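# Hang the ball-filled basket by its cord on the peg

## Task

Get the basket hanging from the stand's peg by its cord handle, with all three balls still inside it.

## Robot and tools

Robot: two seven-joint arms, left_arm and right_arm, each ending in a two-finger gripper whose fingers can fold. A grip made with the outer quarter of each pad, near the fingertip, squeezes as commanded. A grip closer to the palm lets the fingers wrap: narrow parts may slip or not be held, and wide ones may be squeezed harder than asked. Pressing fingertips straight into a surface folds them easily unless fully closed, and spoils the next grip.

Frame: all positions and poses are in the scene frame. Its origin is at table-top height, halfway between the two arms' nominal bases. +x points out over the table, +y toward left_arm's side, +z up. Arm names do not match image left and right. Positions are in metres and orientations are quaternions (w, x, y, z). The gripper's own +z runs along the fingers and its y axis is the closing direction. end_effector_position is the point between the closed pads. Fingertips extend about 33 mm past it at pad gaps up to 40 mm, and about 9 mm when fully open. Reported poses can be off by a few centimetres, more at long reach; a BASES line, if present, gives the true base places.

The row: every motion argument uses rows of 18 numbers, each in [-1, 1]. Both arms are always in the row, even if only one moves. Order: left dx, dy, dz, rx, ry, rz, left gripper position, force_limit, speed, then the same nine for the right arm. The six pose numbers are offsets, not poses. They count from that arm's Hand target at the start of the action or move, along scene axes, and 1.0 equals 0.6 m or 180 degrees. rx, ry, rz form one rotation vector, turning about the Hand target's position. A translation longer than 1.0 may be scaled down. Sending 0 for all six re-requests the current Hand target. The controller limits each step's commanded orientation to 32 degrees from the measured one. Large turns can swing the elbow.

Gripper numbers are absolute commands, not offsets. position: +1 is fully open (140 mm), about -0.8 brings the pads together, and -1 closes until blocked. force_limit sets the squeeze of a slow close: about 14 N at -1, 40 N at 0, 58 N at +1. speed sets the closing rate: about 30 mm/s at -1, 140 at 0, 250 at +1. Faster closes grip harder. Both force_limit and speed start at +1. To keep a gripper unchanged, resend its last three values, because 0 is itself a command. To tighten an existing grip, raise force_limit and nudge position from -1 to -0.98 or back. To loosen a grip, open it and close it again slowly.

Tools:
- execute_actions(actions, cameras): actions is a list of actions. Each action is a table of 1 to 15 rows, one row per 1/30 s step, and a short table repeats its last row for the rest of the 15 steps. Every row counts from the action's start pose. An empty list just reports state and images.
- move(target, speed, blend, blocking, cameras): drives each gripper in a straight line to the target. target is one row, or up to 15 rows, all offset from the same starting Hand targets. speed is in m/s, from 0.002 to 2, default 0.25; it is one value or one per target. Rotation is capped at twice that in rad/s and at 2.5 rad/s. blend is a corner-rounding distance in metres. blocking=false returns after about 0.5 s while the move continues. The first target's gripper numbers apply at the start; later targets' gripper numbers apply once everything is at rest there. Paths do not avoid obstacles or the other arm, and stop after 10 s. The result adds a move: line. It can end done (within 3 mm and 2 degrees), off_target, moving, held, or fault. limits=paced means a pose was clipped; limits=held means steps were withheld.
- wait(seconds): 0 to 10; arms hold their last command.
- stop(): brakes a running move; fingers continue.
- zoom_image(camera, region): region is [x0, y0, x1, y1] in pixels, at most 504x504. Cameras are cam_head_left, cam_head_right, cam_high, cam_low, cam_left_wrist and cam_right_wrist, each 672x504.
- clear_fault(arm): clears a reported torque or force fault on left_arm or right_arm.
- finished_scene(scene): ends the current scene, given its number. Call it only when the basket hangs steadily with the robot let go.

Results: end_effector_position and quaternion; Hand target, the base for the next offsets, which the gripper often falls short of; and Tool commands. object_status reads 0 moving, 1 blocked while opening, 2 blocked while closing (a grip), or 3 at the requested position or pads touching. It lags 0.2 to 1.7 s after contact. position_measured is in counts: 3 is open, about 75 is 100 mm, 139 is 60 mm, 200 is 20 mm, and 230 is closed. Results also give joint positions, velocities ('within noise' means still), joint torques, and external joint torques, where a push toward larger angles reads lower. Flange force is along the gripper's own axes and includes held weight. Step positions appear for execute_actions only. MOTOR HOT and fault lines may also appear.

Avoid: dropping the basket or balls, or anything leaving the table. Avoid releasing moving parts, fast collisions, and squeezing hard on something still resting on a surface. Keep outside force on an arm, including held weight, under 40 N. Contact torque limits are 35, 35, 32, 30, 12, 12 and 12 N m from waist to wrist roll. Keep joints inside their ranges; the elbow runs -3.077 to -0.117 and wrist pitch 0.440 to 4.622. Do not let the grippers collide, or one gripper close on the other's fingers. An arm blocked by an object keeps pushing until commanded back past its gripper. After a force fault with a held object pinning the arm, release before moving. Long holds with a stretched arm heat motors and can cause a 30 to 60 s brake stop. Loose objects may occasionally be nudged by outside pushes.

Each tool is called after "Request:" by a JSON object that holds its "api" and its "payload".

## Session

Request:
{"api": "execute_actions", "payload": {"actions": []}}

Request:
{"api": "zoom_image", "payload": {"camera": "cam_head_left", "region": [200, 200, 540, 460]}}

Request:
{"api": "zoom_image", "payload": {"camera": "cam_low", "region": [220, 120, 500, 270]}}

Scene clock: 0.00 s.
left_arm: end_effector_position=(+0.2979, +0.1391, +0.1150) position_measured=3 object_status=3 end_effector_quat_wxyz=(-0.231, -0.081, +0.787, -0.566) | right_arm: end_effector_position=(+0.6055, -0.1120, +0.3354) position_measured=3 object_status=3 end_effector_quat_wxyz=(+0.168, +0.862, +0.476, +0.048)
Joint positions: left_arm=[-0.553 0.357 0.5 -2.53 -1.362 1.603 2.394] | right_arm=[0.568 0.13 0.057 -1.69 -0.371 1.847 -1.828]
Joint velocities: within noise
Joint torques (N m): no reading
External joint torques (N m): no reading
Flange force (N): no reading
Hand target: left_arm +0.2979, +0.1391, +0.1150; -0.231, -0.081, +0.787, -0.566 | right_arm +0.6055, -0.1120, +0.3354; +0.168, +0.862, +0.476, +0.048
Tool commands: left_gripper/position=+1.0 left_gripper/force_limit=+1.0 left_gripper/speed=+1.0 right_gripper/position=+1.0 right_gripper/force_limit=+1.0 right_gripper/speed=+1.0

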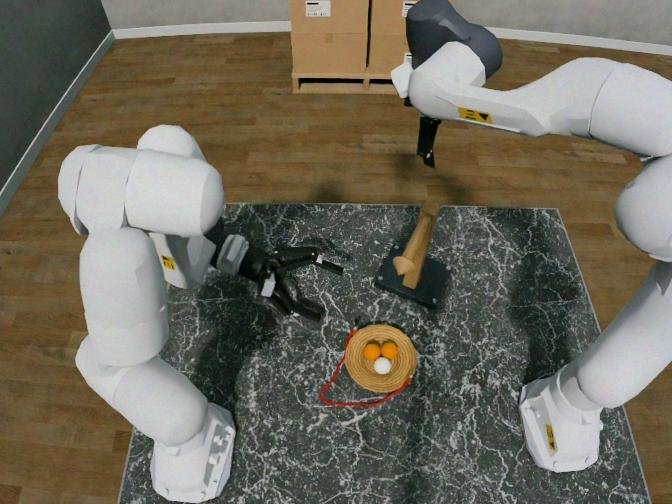

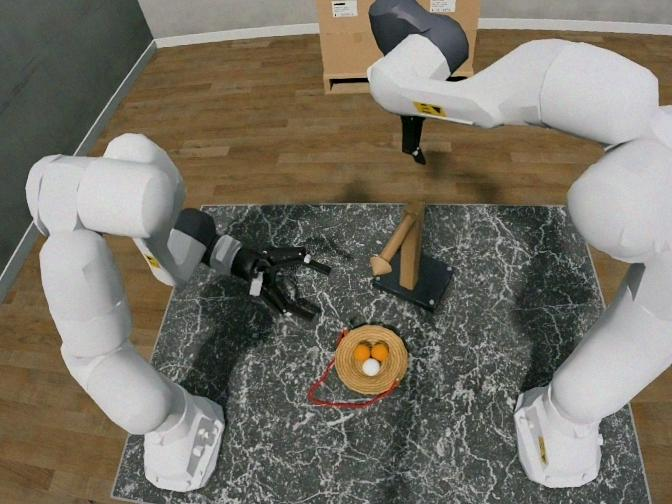

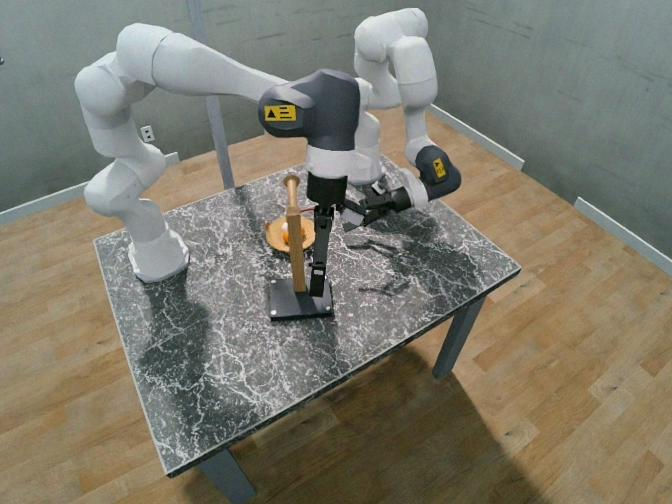

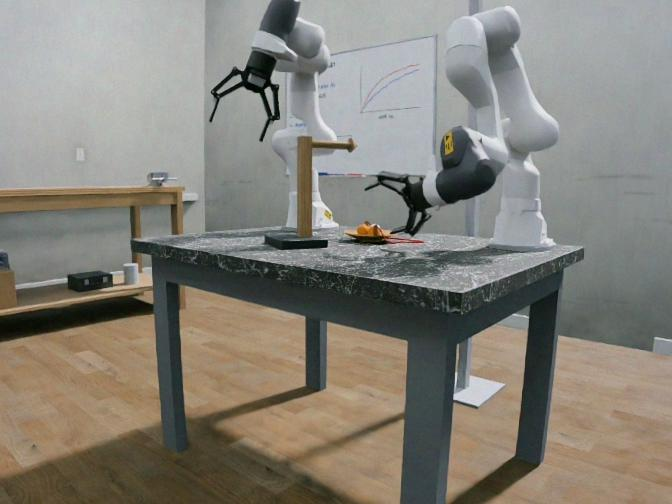

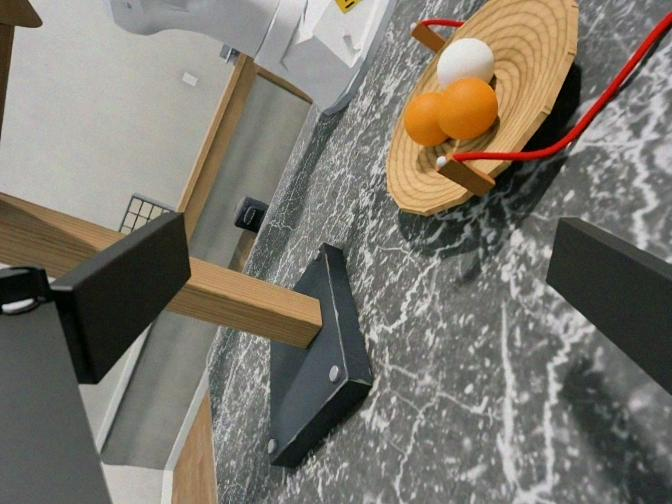

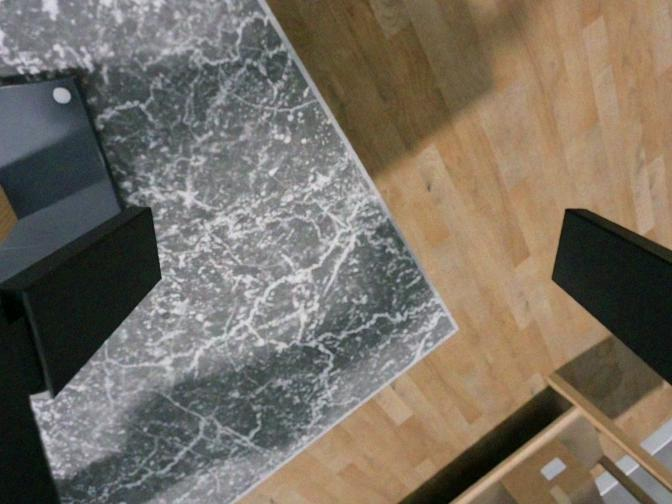

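Scaled by 1.482 from the camera's 672x504 image, which has a finer 960x720 frame.

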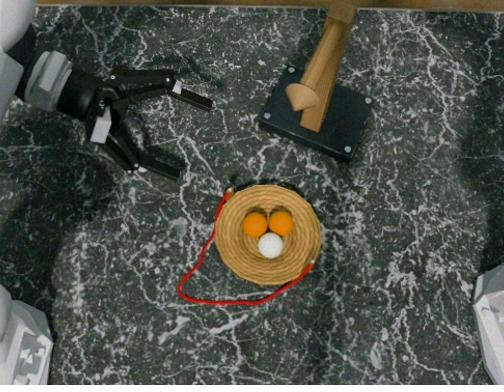

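Scaled by 1.800 from the camera's 672x504 image, which has a finer 960x720 frame.

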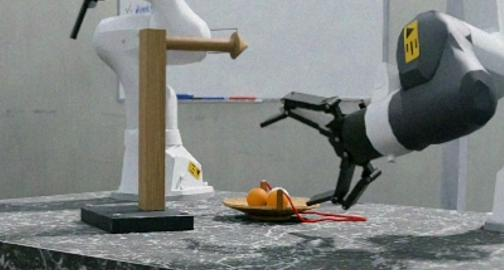

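Request:
{"api": "move", "payload": {"target": [[0.033,0.167,0.167,0,0,0,1,1,1,0,0,0.275,0,0,0,-0.35,-1,0],[0.167,0.333,0.392,0,0,0,1,1,1,-0.676,0.287,0.241,0.0704,0.0868,0.0669,-0.35,-1,0],[0.167,0.333,0.392,0,0,0,1,1,1,-0.859,0.353,-0.142,0.0704,0.0868,0.0669,-0.35,-1,0]], "speed": 0.3, "blend": [0.06,0.06,0]}}

Request:
{"api": "zoom_image", "payload": {"camera": "cam_right_wrist", "region": [130, 20, 630, 340]}}

Scene clock: 116.03 s.
left_arm: end_effector_position=(+0.3976, +0.3387, +0.3492) position_measured=3 object_status=3 end_effector_quat_wxyz=(-0.230, -0.080, +0.789, -0.564) | right_arm: end_effector_position=(+0.0894, +0.0992, +0.2508) position_measured=173 object_status=3 end_effector_quat_wxyz=(+0.001, +0.818, +0.576, -0.001)
Joint positions: left_arm=[-0.323 0.147 0.782 -2.079 -0.959 1.133 1.975] | right_arm=[0.91 -0.155 0.537 -2.172 0.089 2.034 -1.366]
Joint velocities: left_arm=[within noise] | right_arm=[0.001 0.002 0 -0.001 0 0 0.007]
Joint torques (N m): left_arm=[0.5 -26.77 3.55 20.59 -1.8 -1.56 -0.26] | right_arm=[-0.73 -22.16 -2.1 23.17 0.38 3.12 0.18]
External joint torques (N m): left_arm=[0.51 -0.86 0.78 0.27 -0.28 -0.28 -0.18] | right_arm=[-0.77 -0.02 0.44 -1.18 -0.39 0.48 0.18]
Flange force (N): left_arm=[2.1 -1.3 -0.8] | right_arm=[-2.4 0.6 3.6]
Hand target: left_arm +0.3981, +0.3389, +0.3502; -0.231, -0.081, +0.787, -0.566 | right_arm +0.0901, +0.0998, +0.2502; +0.001, +0.819, +0.574, +0.000
Off the commanded pose: left_arm 0.001 m, 0 deg | right_arm 0.001 m, 0 deg.
move: done

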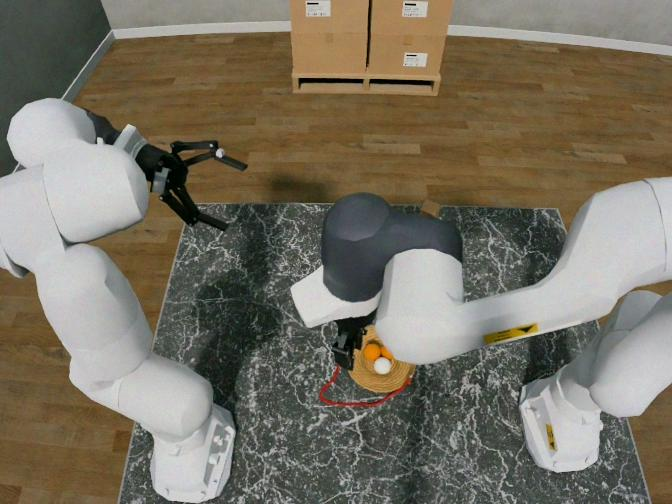

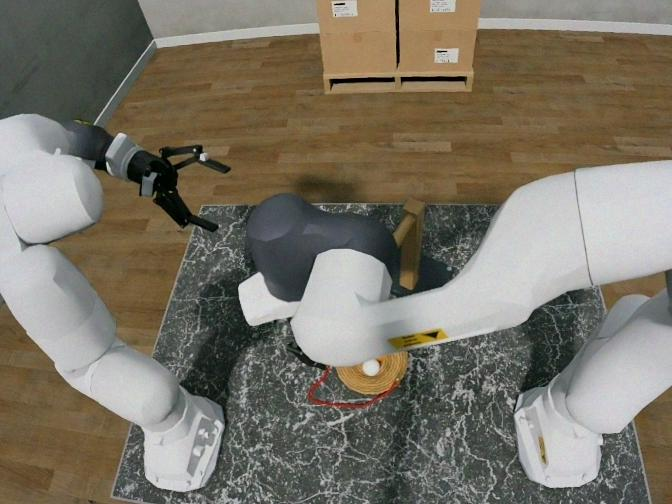

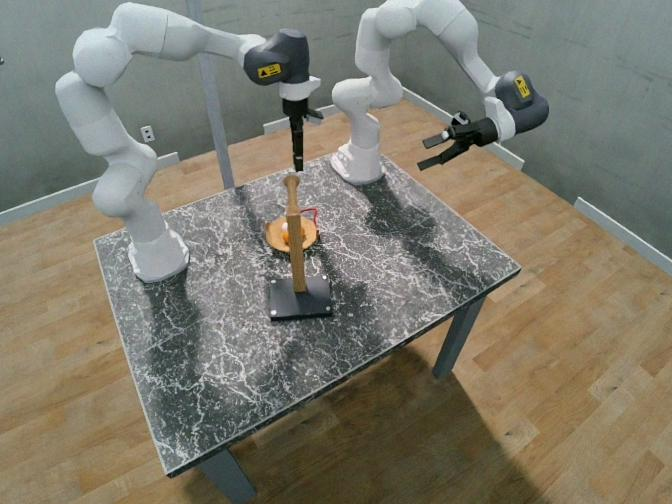

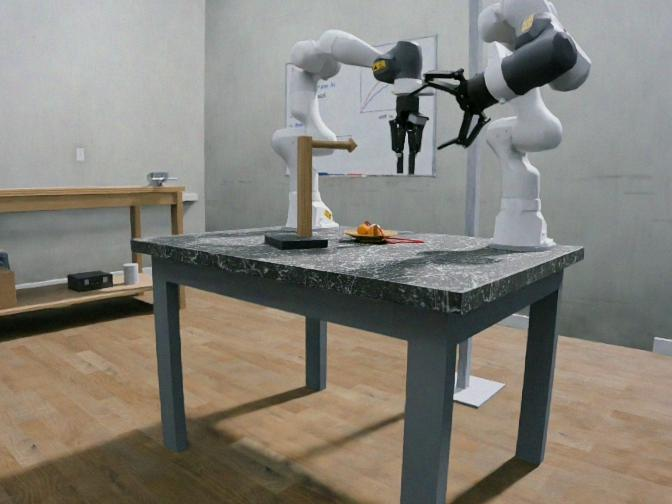

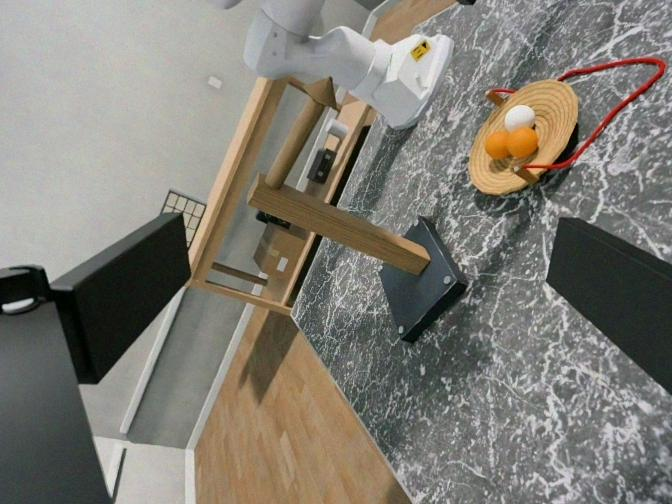

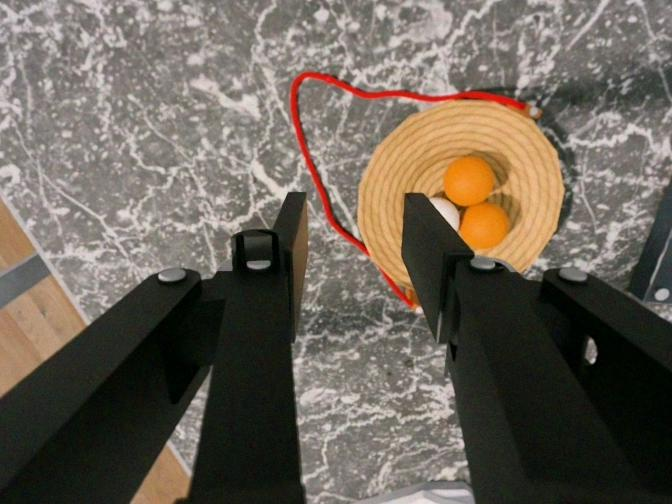

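Scaled by 1.008 from the camera's 672x504 image, which has a finer 960x720 frame.

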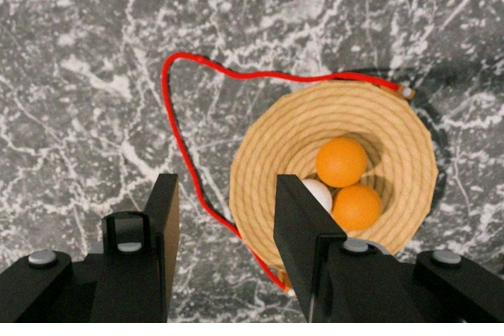

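Request:
{"api": "move", "payload": {"target": [0,0,0,0,0,0,1,1,1,-0.0495,0.0642,-0.2503,0,0,0,-0.35,-1,0], "speed": 0.2, "cameras": ["cam_right_wrist","cam_low","cam_head_left","cam_head_right"]}}

Request:
{"api": "zoom_image", "payload": {"camera": "cam_right_wrist", "region": [200, 20, 520, 300]}}

Request:
{"api": "zoom_image", "payload": {"camera": "cam_low", "region": [290, 100, 470, 260]}}

Scene clock: 195.17 s.
left_arm: end_effector_position=(+0.3977, +0.3387, +0.3493) position_measured=3 object_status=3 end_effector_quat_wxyz=(-0.230, -0.080, +0.789, -0.565) | right_arm: end_effector_position=(+0.0600, +0.1367, +0.0998) position_measured=173 object_status=3 end_effector_quat_wxyz=(+0.002, +0.818, +0.576, -0.002)
Joint positions: left_arm=[-0.323 0.147 0.782 -2.079 -0.959 1.133 1.974] | right_arm=[0.983 0.199 0.551 -2.219 -0.15 2.378 -1.132]
Joint velocities: left_arm=[within noise] | right_arm=[0 0 0.001 0 0 -0.001 0.006]
Joint torques (N m): left_arm=[0.52 -26.74 3.54 20.51 -1.78 -1.52 -0.23] | right_arm=[-0.01 -30.81 2.82 20.75 0.21 3.09 0.14]
External joint torques (N m): left_arm=[0.46 -0.9 0.7 0.24 -0.26 -0.25 -0.16] | right_arm=[0.04 -0.44 -0.53 -0.51 -0.36 0.47 0.14]
Flange force (N): left_arm=[2.3 -1.3 -0.5] | right_arm=[-2.4 0.8 1.6]
Hand target: left_arm +0.3981, +0.3389, +0.3502; -0.231, -0.081, +0.787, -0.566 | right_arm +0.0604, +0.1383, +0.1000; +0.001, +0.819, +0.574, +0.000
Off the commanded pose: left_arm 0.001 m, 0 deg | right_arm 0.002 m, 0 deg.
move: done
Images, in order (width x height): cam_head_left 672x504, cam_head_right 672x504, cam_low 672x504, cam_right_wrist 672x504.

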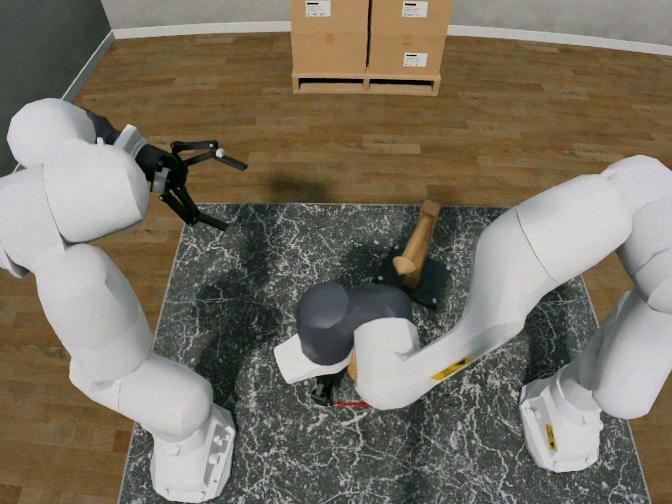

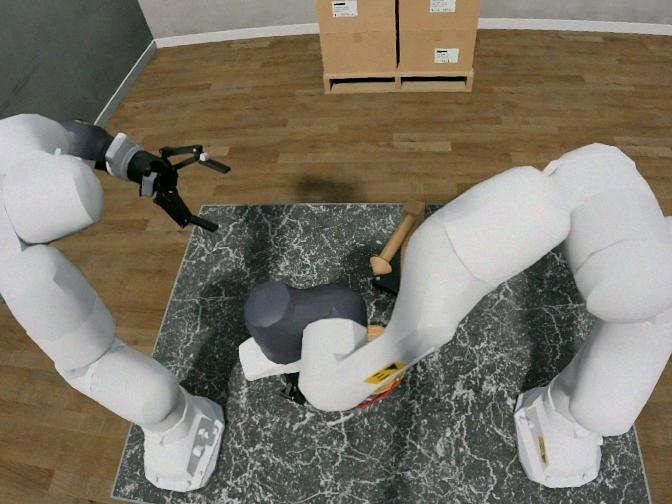

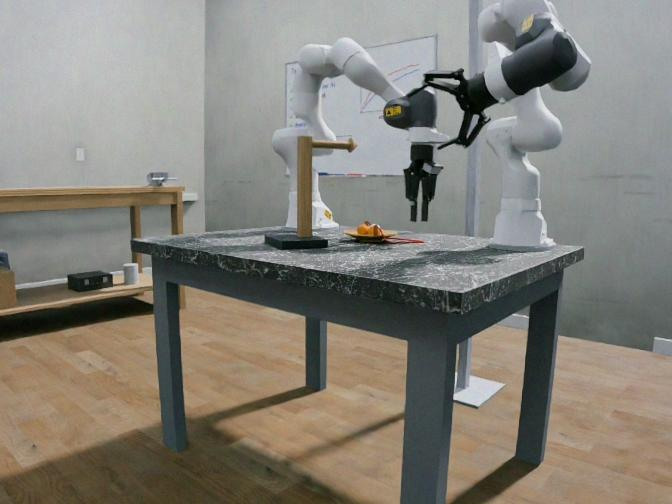

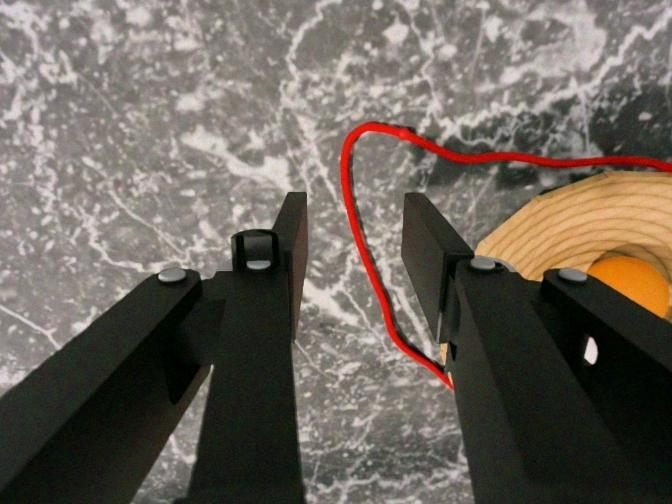

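Scaled by 1.575 from the camera's 672x504 image, which has a finer 960x720 frame.

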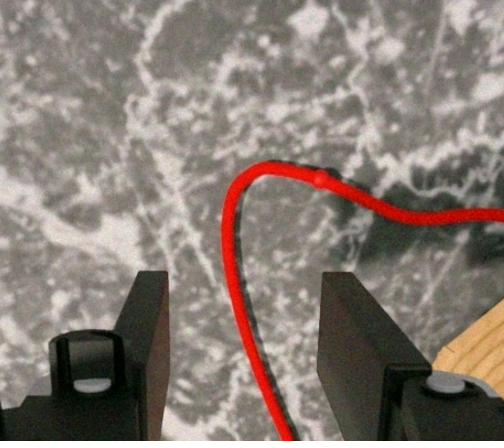

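Scaled by 2.800 from the camera's 672x504 image, which has a finer 960x720 frame.

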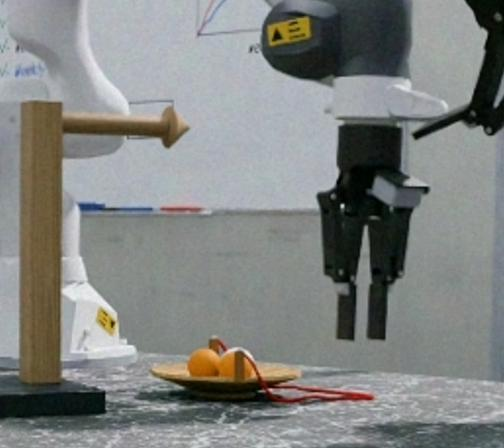

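Request:
{"api": "move", "payload": {"target": [0,0,0,0,0,0,1,1,1,-0.0618,0.0118,-0.105,0,0,0,-1,-1,0], "speed": 0.12, "cameras": ["cam_low"]}}

Request:
{"api": "zoom_image", "payload": {"camera": "cam_low", "region": [380, 190, 440, 250]}}

Scene clock: 237.03 s.
left_arm: end_effector_position=(+0.3977, +0.3387, +0.3494) position_measured=3 object_status=3 end_effector_quat_wxyz=(-0.230, -0.080, +0.789, -0.565) | right_arm: end_effector_position=(+0.0230, +0.1432, +0.0357) position_measured=233 object_status=3 end_effector_quat_wxyz=(+0.003, +0.817, +0.576, -0.002)
Joint positions: left_arm=[-0.323 0.147 0.782 -2.079 -0.96 1.132 1.974] | right_arm=[1.107 0.355 0.483 -2.206 -0.272 2.498 -0.983]
Joint velocities: left_arm=[within noise] | right_arm=[0 -0.001 0 0.001 0.002 -0.001 0.006]
Joint torques (N m): left_arm=[0.43 -26.83 3.58 20.42 -1.76 -1.51 -0.2] | right_arm=[-0.04 -35.61 4.76 18.79 0.49 3.09 0.1]
External joint torques (N m): left_arm=[0.45 -0.94 0.82 0.14 -0.23 -0.23 -0.13] | right_arm=[0 -1.13 -0.63 -0.59 0 0.46 0.1]
Flange force (N): left_arm=[2.8 -1.0 -0.1] | right_arm=[-4.8 2.2 -0.8]
Hand target: left_arm +0.3981, +0.3389, +0.3502; -0.231, -0.081, +0.787, -0.566 | right_arm +0.0233, +0.1454, +0.0370; +0.001, +0.819, +0.574, +0.000
Off the commanded pose: left_arm 0.001 m, 0 deg | right_arm 0.003 m, 0 deg.
move: done
Images, in order (width x height): cam_low 672x504.

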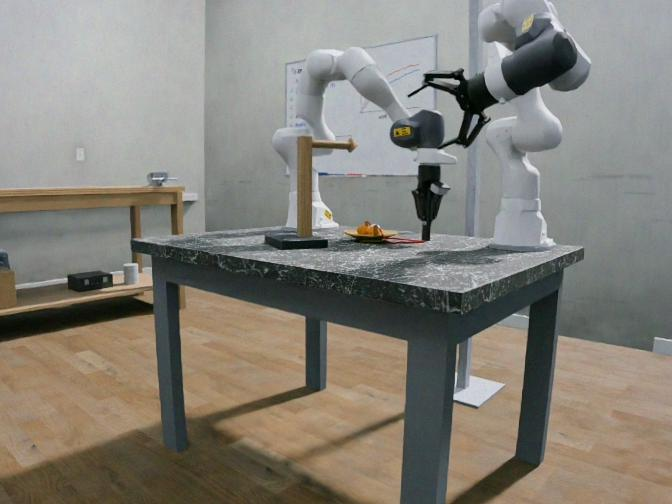

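Scaled by 8.400 from the camera's 672x504 image, which has a finer 960x720 frame.

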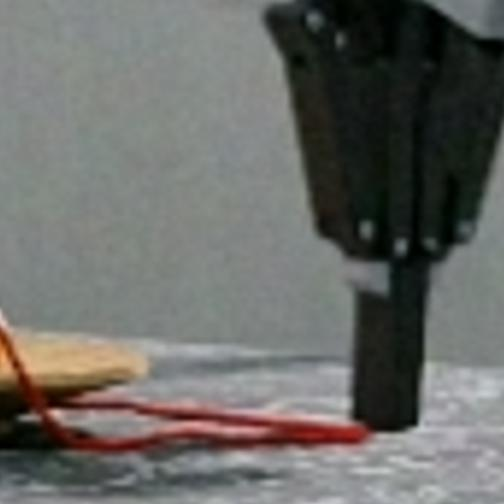

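Request:
{"api": "execute_actions", "payload": {"actions": [[[0,0,0,0,0,0,1,1,1,0,0,-0.0025,0,0,0,-1,-1,0]],[[0,0,0,0,0,0,1,1,1,0,0,-0.0025,0,0,0,-1,-1,0]]], "cameras": []}}

Scene clock: 244.93 s.
left_arm: end_effector_position=(+0.3977, +0.3387, +0.3494) position_measured=3 object_status=3 end_effector_quat_wxyz=(-0.230, -0.080, +0.789, -0.565) | right_arm: end_effector_position=(+0.0232, +0.1441, +0.0347) position_measured=233 object_status=3 end_effector_quat_wxyz=(+0.002, +0.818, +0.575, -0.001)
Joint positions: left_arm=[-0.323 0.147 0.782 -2.079 -0.96 1.132 1.974] | right_arm=[1.112 0.358 0.477 -2.205 -0.274 2.503 -0.978]
Joint velocities: within noise
Joint torques (N m): left_arm=[0.46 -26.79 3.59 20.39 -1.75 -1.5 -0.22] | right_arm=[0.02 -33.46 4.31 18.5 0.05 3.75 0.15]
External joint torques (N m): left_arm=[0.5 -0.87 0.84 0.07 -0.21 -0.22 -0.15] | right_arm=[0.12 1.1 -1.01 -0.83 -0.44 1.12 0.15]
External joint torques at the end of the 1st action: left_arm=[0.44 -0.85 0.72 0.06 -0.22 -0.22 -0.16] | right_arm=[-0.24 -0.5 -0.96 -0.66 -0.29 0.5 0.15]
Flange force (N): left_arm=[2.8 -0.9 -0.1] | right_arm=[-1.0 0.2 6.8]
Flange force at the end of the 1st action (N): left_arm=[2.7 -1.0 0.0] | right_arm=[-3.3 1.8 1.4]
Hand target: left_arm +0.3981, +0.3389, +0.3502; -0.231, -0.081, +0.787, -0.566 | right_arm +0.0233, +0.1454, +0.0340; +0.001, +0.819, +0.574, +0.000
Off the commanded pose: left_arm 0.001 m, 0 deg | right_arm 0.002 m, 0 deg.
Step readings (end_effector_position of left_arm | right_arm; steps 1 to 15: 1st action; 16 to 30: 2nd action):
0: (+0.3977, +0.3387, +0.3494) | (+0.0230, +0.1434, +0.0358)
1: (+0.3977, +0.3387, +0.3494) | (+0.0230, +0.1435, +0.0358)
2: (+0.3977, +0.3387, +0.3494) | (+0.0231, +0.1436, +0.0358)
4: (+0.3977, +0.3387, +0.3494) | (+0.0232, +0.1437, +0.0356)
8: (+0.3977, +0.3387, +0.3494) | (+0.0233, +0.1438, +0.0355)
15: (+0.3977, +0.3387, +0.3494) | (+0.0232, +0.1439, +0.0355)
16: (+0.3977, +0.3387, +0.3494) | (+0.0232, +0.1440, +0.0354)
17: (+0.3977, +0.3387, +0.3494) | (+0.0233, +0.1441, +0.0352)
19: (+0.3977, +0.3387, +0.3494) | (+0.0232, +0.1441, +0.0348)
23: (+0.3977, +0.3387, +0.3494) | (+0.0232, +0.1441, +0.0347)
30: (+0.3977, +0.3387, +0.3494) | (+0.0232, +0.1441, +0.0347)
No camera images: "cameras" was empty.

Request:
{"api": "execute_actions", "payload": {"actions": [[[0,0,0,0,0,0,1,1,1,0,0,-0.0017,0,0,0,-1,-1,0]]], "cameras": []}}

Scene clock: 252.50 s.
left_arm: end_effector_position=(+0.3977, +0.3387, +0.3494) position_measured=3 object_status=3 end_effector_quat_wxyz=(-0.230, -0.080, +0.789, -0.565) | right_arm: end_effector_position=(+0.0232, +0.1441, +0.0347) position_measured=233 object_status=3 end_effector_quat_wxyz=(+0.002, +0.818, +0.575, -0.001)
Joint positions: left_arm=[-0.323 0.147 0.782 -2.078 -0.96 1.132 1.974] | right_arm=[1.114 0.357 0.476 -2.205 -0.275 2.503 -0.978]
Joint velocities: within noise
Joint torques (N m): left_arm=[0.41 -26.82 3.53 20.36 -1.75 -1.49 -0.28] | right_arm=[-0.13 -32.26 3.99 18.5 -0.04 4.07 0.15]
External joint torques (N m): left_arm=[0.48 -0.93 0.81 0.04 -0.21 -0.2 -0.21] | right_arm=[-0.1 2.2 -1.35 -0.74 -0.52 1.46 0.15]
Flange force (N): left_arm=[3.1 -1.0 0.2] | right_arm=[1.5 -0.5 10.2]
Hand target: left_arm +0.3981, +0.3389, +0.3502; -0.231, -0.081, +0.787, -0.566 | right_arm +0.0233, +0.1454, +0.0330; +0.001, +0.819, +0.574, +0.000
Off the commanded pose: left_arm 0.001 m, 0 deg | right_arm 0.002 m, 0 deg.
Step readings (end_effector_position of left_arm | right_arm):
0: (+0.3977, +0.3387, +0.3494) | (+0.0232, +0.1441, +0.0348)
1: (+0.3977, +0.3387, +0.3494) | (+0.0232, +0.1441, +0.0347)
2: (+0.3977, +0.3387, +0.3494) | (+0.0232, +0.1441, +0.0347)
4: (+0.3977, +0.3387, +0.3494) | (+0.0232, +0.1441, +0.0347)
8: (+0.3977, +0.3387, +0.3494) | (+0.0232, +0.1441, +0.0347)
15: (+0.3977, +0.3387, +0.3494) | (+0.0232, +0.1441, +0.0347)
No camera images: "cameras" was empty.

Request:
{"api": "move", "payload": {"target": [[0,0,0,0,0,0,1,1,1,0,0,0.0483,0,0,0,-1,-1,0],[0,0,0,0,0,0,1,1,1,0.0553,-0.0173,0.0483,0,0,0,-0.35,-1,0],[0,0,0,0,0,0,1,1,1,0.0553,-0.0173,0.0063,0,0,0,-0.35,-1,0]], "speed": [0.1,0.12,0.05], "cameras": ["cam_right_wrist","cam_low"]}}

Request:
{"api": "zoom_image", "payload": {"camera": "cam_right_wrist", "region": [240, 80, 460, 280]}}

Scene clock: 270.77 s.
left_arm: end_effector_position=(+0.3977, +0.3387, +0.3494) position_measured=3 object_status=3 end_effector_quat_wxyz=(-0.230, -0.080, +0.789, -0.565) | right_arm: end_effector_position=(+0.0563, +0.1342, +0.0370) position_measured=173 object_status=3 end_effector_quat_wxyz=(+0.002, +0.818, +0.575, -0.001)
Joint positions: left_arm=[-0.322 0.147 0.782 -2.078 -0.96 1.132 1.974] | right_arm=[1.04 0.326 0.487 -2.246 -0.259 2.516 -1.05]
Joint velocities: left_arm=[within noise] | right_arm=[0.001 0.001 -0.001 0 0 0.003 0.005]
Joint torques (N m): left_arm=[0.42 -26.84 3.57 20.38 -1.75 -1.5 -0.23] | right_arm=[0 -34.02 4.36 18.28 0.08 3.06 0.17]
External joint torques (N m): left_arm=[0.57 -1.08 0.92 0.15 -0.22 -0.21 -0.16] | right_arm=[0 -0.74 -0.61 -0.88 -0.4 0.44 0.17]
Flange force (N): left_arm=[3.4 -1.1 0.0] | right_arm=[-4.6 1.5 0.9]
Hand target: left_arm +0.3981, +0.3389, +0.3502; -0.231, -0.081, +0.787, -0.566 | right_arm +0.0565, +0.1350, +0.0368; +0.001, +0.819, +0.574, +0.000
Off the commanded pose: left_arm 0.001 m, 0 deg | right_arm 0.001 m, 0 deg.
move: done
Images, in order (width x height): cam_low 672x504, cam_right_wrist 672x504.

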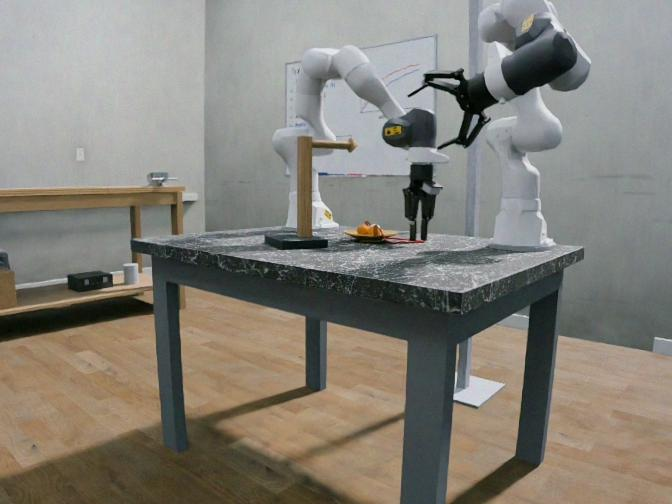

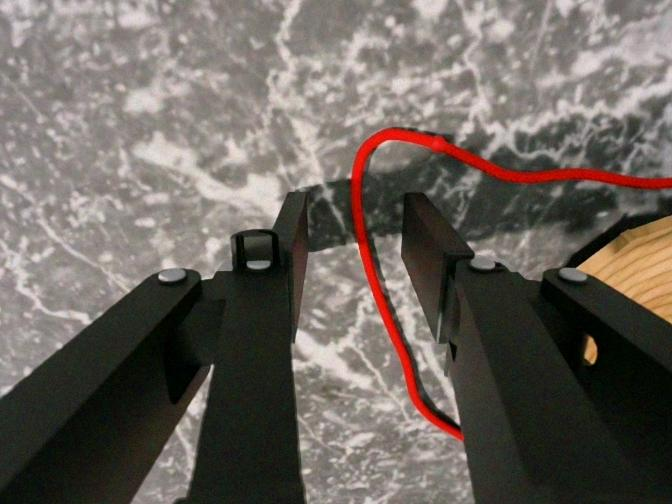

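Scaled by 2.291 from the camera's 672x504 image, which has a finer 960x720 frame.

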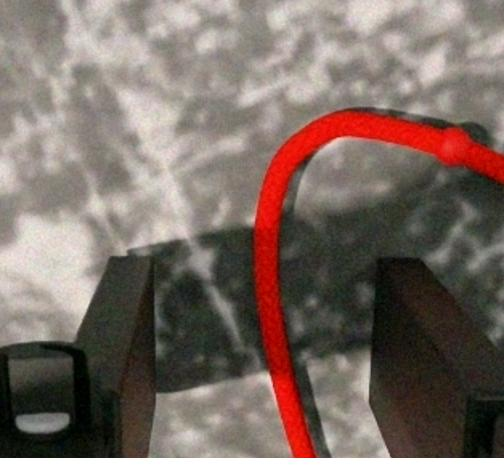

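Request:
{"api": "execute_actions", "payload": {"actions": [[[0,0,0,0,0,0,1,1,1,0,0,-0.0025,0,0,0,-0.35,-1,0]],[[0,0,0,0,0,0,1,1,1,0,0,0,0,0,0,-1,-1,-1]],[[0,0,0,0,0,0,1,1,1,0,0,0,0,0,0,-1,-1,-1]],[[0,0,0,0,0,0,1,1,1,0,0,0,0,0,0,-1,-1,-1]]], "cameras": ["cam_right_wrist"]}}

Request:
{"api": "zoom_image", "payload": {"camera": "cam_right_wrist", "region": [240, 80, 460, 280]}}

Scene clock: 288.07 s.
left_arm: end_effector_position=(+0.3977, +0.3387, +0.3494) position_measured=3 object_status=3 end_effector_quat_wxyz=(-0.230, -0.080, +0.789, -0.565) | right_arm: end_effector_position=(+0.0565, +0.1345, +0.0357) position_measured=225 object_status=2 end_effector_quat_wxyz=(+0.001, +0.818, +0.575, -0.001)
Joint positions: left_arm=[-0.322 0.147 0.782 -2.078 -0.96 1.132 1.974] | right_arm=[1.043 0.329 0.483 -2.246 -0.261 2.52 -1.047]
Joint velocities: within noise
Joint torques (N m): left_arm=[0.46 -26.89 3.59 20.33 -1.75 -1.47 -0.22] | right_arm=[-0.04 -33.97 4.34 18.23 0.3 3.07 0.15]
External joint torques (N m): left_arm=[0.41 -1.04 0.76 0.03 -0.23 -0.2 -0.15] | right_arm=[0 -0.76 -0.57 -0.79 -0.18 0.47 0.15]
External joint torques at the end of the 1st action: left_arm=[0.51 -0.86 0.8 0.02 -0.2 -0.21 -0.18] | right_arm=[0.04 -0.36 -1.02 -0.95 -0.33 0.46 0.12]
External joint torques at the end of the 2nd action: left_arm=[0.41 -0.94 0.72 0.04 -0.22 -0.19 -0.19] | right_arm=[0.24 -0.55 -0.56 -0.89 -0.24 0.47 0.15]
External joint torques at the end of the 3rd action: left_arm=[0.42 -1.01 0.78 0.06 -0.21 -0.22 -0.17] | right_arm=[0.25 -0.49 -0.58 -0.88 -0.2 0.45 0.12]
Flange force (N): left_arm=[3.5 -1.0 0.6] | right_arm=[-4.5 1.6 0.4]
Flange force at the end of the 1st action (N): left_arm=[2.9 -0.9 0.0] | right_arm=[-3.7 1.4 2.1]
Flange force at the end of the 2nd action (N): left_arm=[3.1 -1.1 0.4] | right_arm=[-4.3 1.1 1.2]
Flange force at the end of the 3rd action (N): left_arm=[3.3 -1.1 0.4] | right_arm=[-4.1 1.1 1.2]
Hand target: left_arm +0.3981, +0.3389, +0.3502; -0.231, -0.081, +0.787, -0.566 | right_arm +0.0565, +0.1350, +0.0353; +0.001, +0.819, +0.574, +0.000
Off the commanded pose: left_arm 0.001 m, 0 deg | right_arm 0.001 m, 0 deg.
Step readings (end_effector_position of left_arm | right_arm; steps 1 to 15: 1st action; 16 to 30: 2nd action; 31 to 45: 3rd action; 46 to 60: 4th action):
0: (+0.3977, +0.3387, +0.3494) | (+0.0564, +0.1344, +0.0370)
1: (+0.3977, +0.3387, +0.3494) | (+0.0564, +0.1344, +0.0370)
2: (+0.3977, +0.3387, +0.3494) | (+0.0564, +0.1345, +0.0368)
4: (+0.3977, +0.3387, +0.3494) | (+0.0564, +0.1343, +0.0362)
8: (+0.3977, +0.3387, +0.3494) | (+0.0565, +0.1343, +0.0358)
15: (+0.3977, +0.3387, +0.3494) | (+0.0564, +0.1344, +0.0357)
16: (+0.3977, +0.3387, +0.3494) | (+0.0564, +0.1344, +0.0357)
17: (+0.3977, +0.3387, +0.3494) | (+0.0564, +0.1344, +0.0357)
19: (+0.3977, +0.3387, +0.3494) | (+0.0564, +0.1344, +0.0357)
23: (+0.3977, +0.3387, +0.3494) | (+0.0564, +0.1345, +0.0357)
30: (+0.3977, +0.3387, +0.3494) | (+0.0564, +0.1345, +0.0357)
31: (+0.3977, +0.3387, +0.3494) | (+0.0564, +0.1345, +0.0357)
32: (+0.3977, +0.3387, +0.3494) | (+0.0565, +0.1345, +0.0357)
34: (+0.3977, +0.3387, +0.3494) | (+0.0565, +0.1345, +0.0357)
38: (+0.3977, +0.3387, +0.3494) | (+0.0565, +0.1345, +0.0357)
45: (+0.3977, +0.3387, +0.3494) | (+0.0565, +0.1345, +0.0357)
46: (+0.3977, +0.3387, +0.3494) | (+0.0565, +0.1345, +0.0357)
47: (+0.3977, +0.3387, +0.3494) | (+0.0565, +0.1345, +0.0357)
49: (+0.3977, +0.3387, +0.3494) | (+0.0565, +0.1345, +0.0357)
53: (+0.3977, +0.3387, +0.3494) | (+0.0565, +0.1345, +0.0357)
60: (+0.3977, +0.3387, +0.3494) | (+0.0565, +0.1345, +0.0357)
Images, in order (width x height): cam_right_wrist 672x504.

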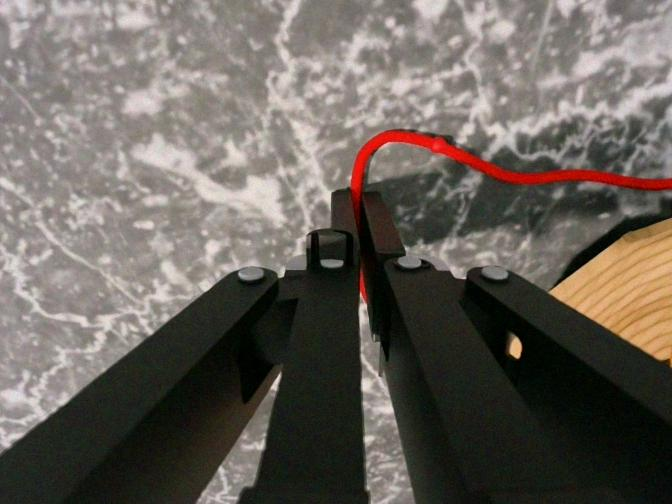

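Scaled by 2.291 from the camera's 672x504 image, which has a finer 960x720 frame.

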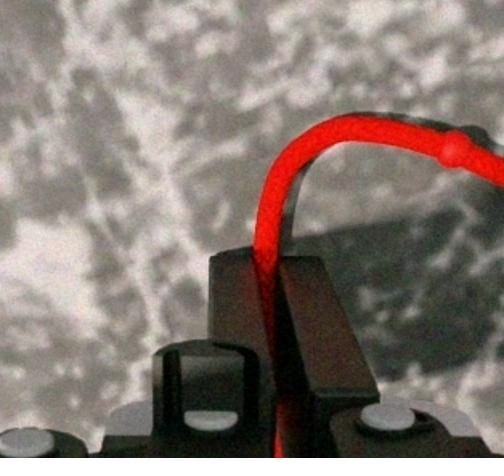

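Request:
{"api": "move", "payload": {"target": [0,0,0,0,0,0,1,1,1,0.1708,-0.1492,0.332,0,0,-0.139,-1,-1,-1], "speed": 0.12}}

Request:
{"api": "zoom_image", "payload": {"camera": "cam_low", "region": [290, 100, 470, 260]}}

Request:
{"api": "zoom_image", "payload": {"camera": "cam_high", "region": [220, 120, 380, 280]}}

Scene clock: 308.10 s.
left_arm: end_effector_position=(+0.3977, +0.3387, +0.3494) position_measured=3 object_status=3 end_effector_quat_wxyz=(-0.230, -0.080, +0.789, -0.565) | right_arm: end_effector_position=(+0.1588, +0.0461, +0.2337) position_measured=225 object_status=2 end_effector_quat_wxyz=(+0.001, +0.922, +0.387, +0.001)
Joint positions: left_arm=[-0.322 0.147 0.782 -2.078 -0.96 1.132 1.974] | right_arm=[0.89 -0.269 0.402 -2.338 0.116 2.086 -1.112]
Joint velocities: left_arm=[within noise] | right_arm=[0 -0.001 0 0 -0.001 -0.003 0.001]
Joint torques (N m): left_arm=[0.42 -26.84 3.56 20.32 -1.73 -1.48 -0.2] | right_arm=[-0.64 -21.12 -3.44 23.02 1.26 2.54 0.14]
External joint torques (N m): left_arm=[0.44 -0.92 0.79 -0.01 -0.2 -0.2 -0.13] | right_arm=[-0.71 -1.15 -0.23 -0.94 0.54 -0.09 0.14]
Flange force (N): left_arm=[3.2 -0.8 0.3] | right_arm=[-5.8 3.9 0.0]
Hand target: left_arm +0.3981, +0.3389, +0.3502; -0.231, -0.081, +0.787, -0.566 | right_arm +0.1590, +0.0455, +0.2345; +0.001, +0.924, +0.383, +0.000
Off the commanded pose: left_arm 0.001 m, 0 deg | right_arm 0.001 m, 0 deg.
move: done

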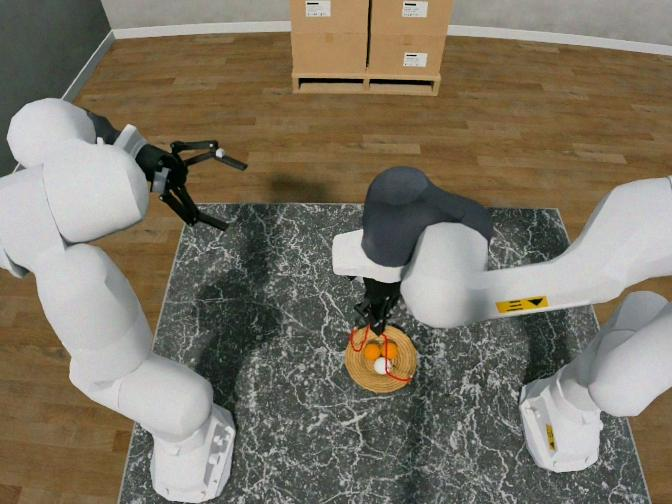

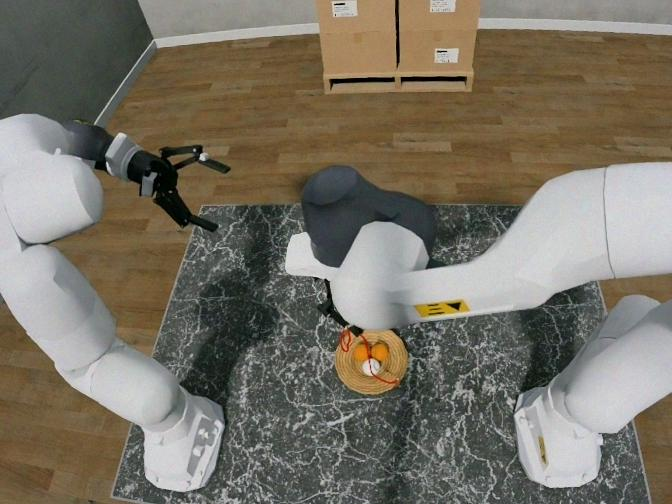

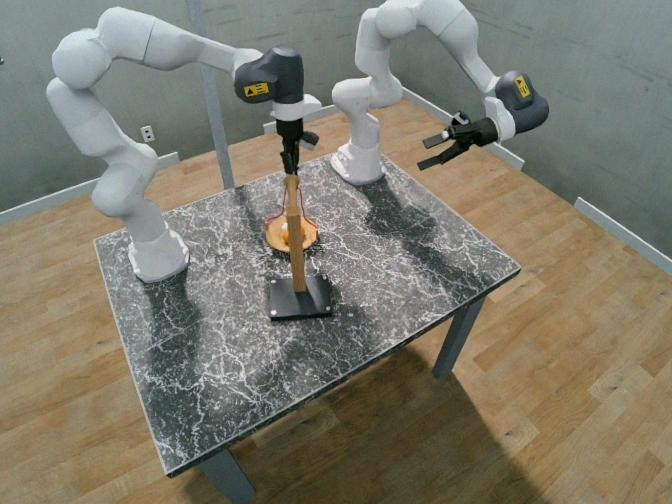

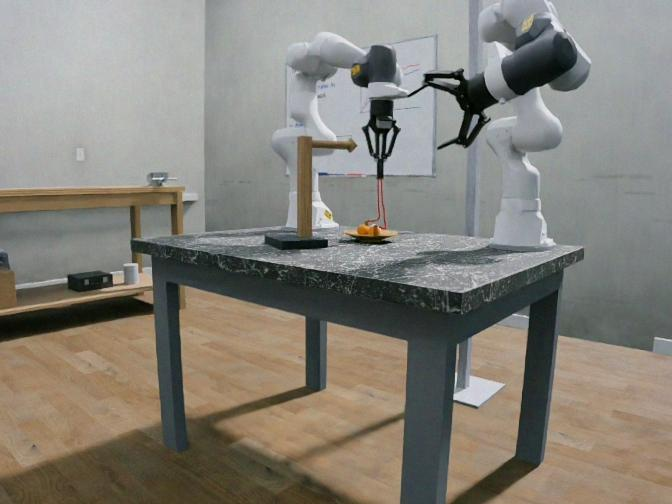

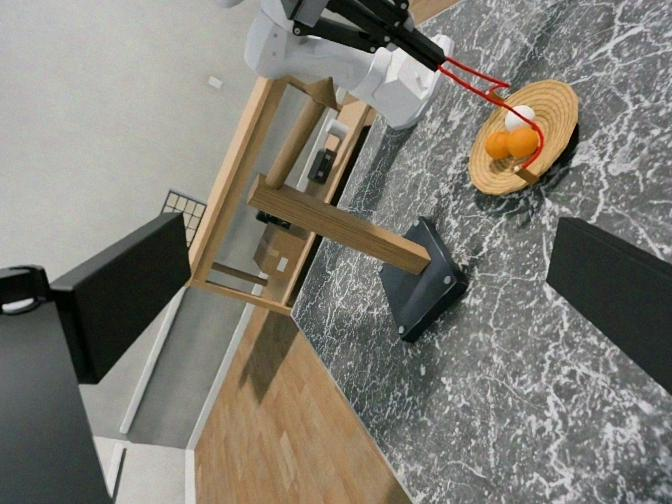

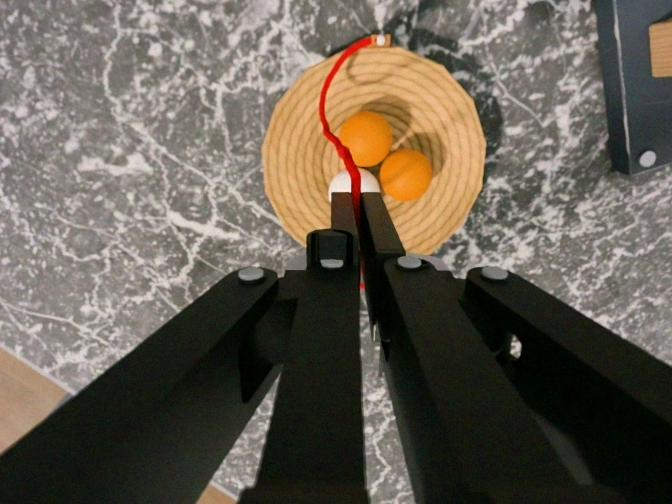

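Scaled by 2.800 from the camera's 672x504 image, which has a finer 960x720 frame.

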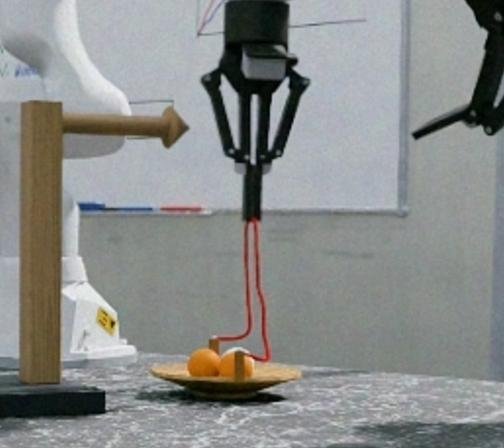

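Scaled by 3.150 from the camera's 672x504 image, which has a finer 960x720 frame.

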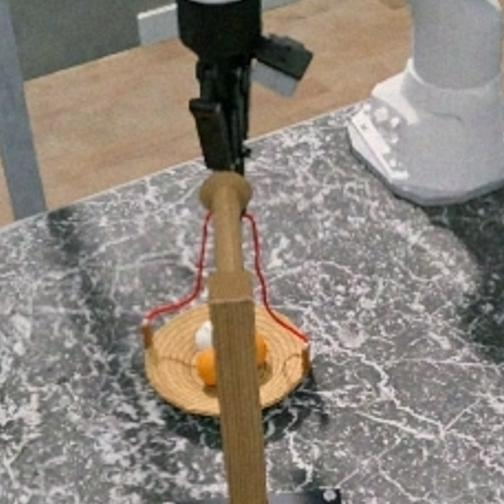

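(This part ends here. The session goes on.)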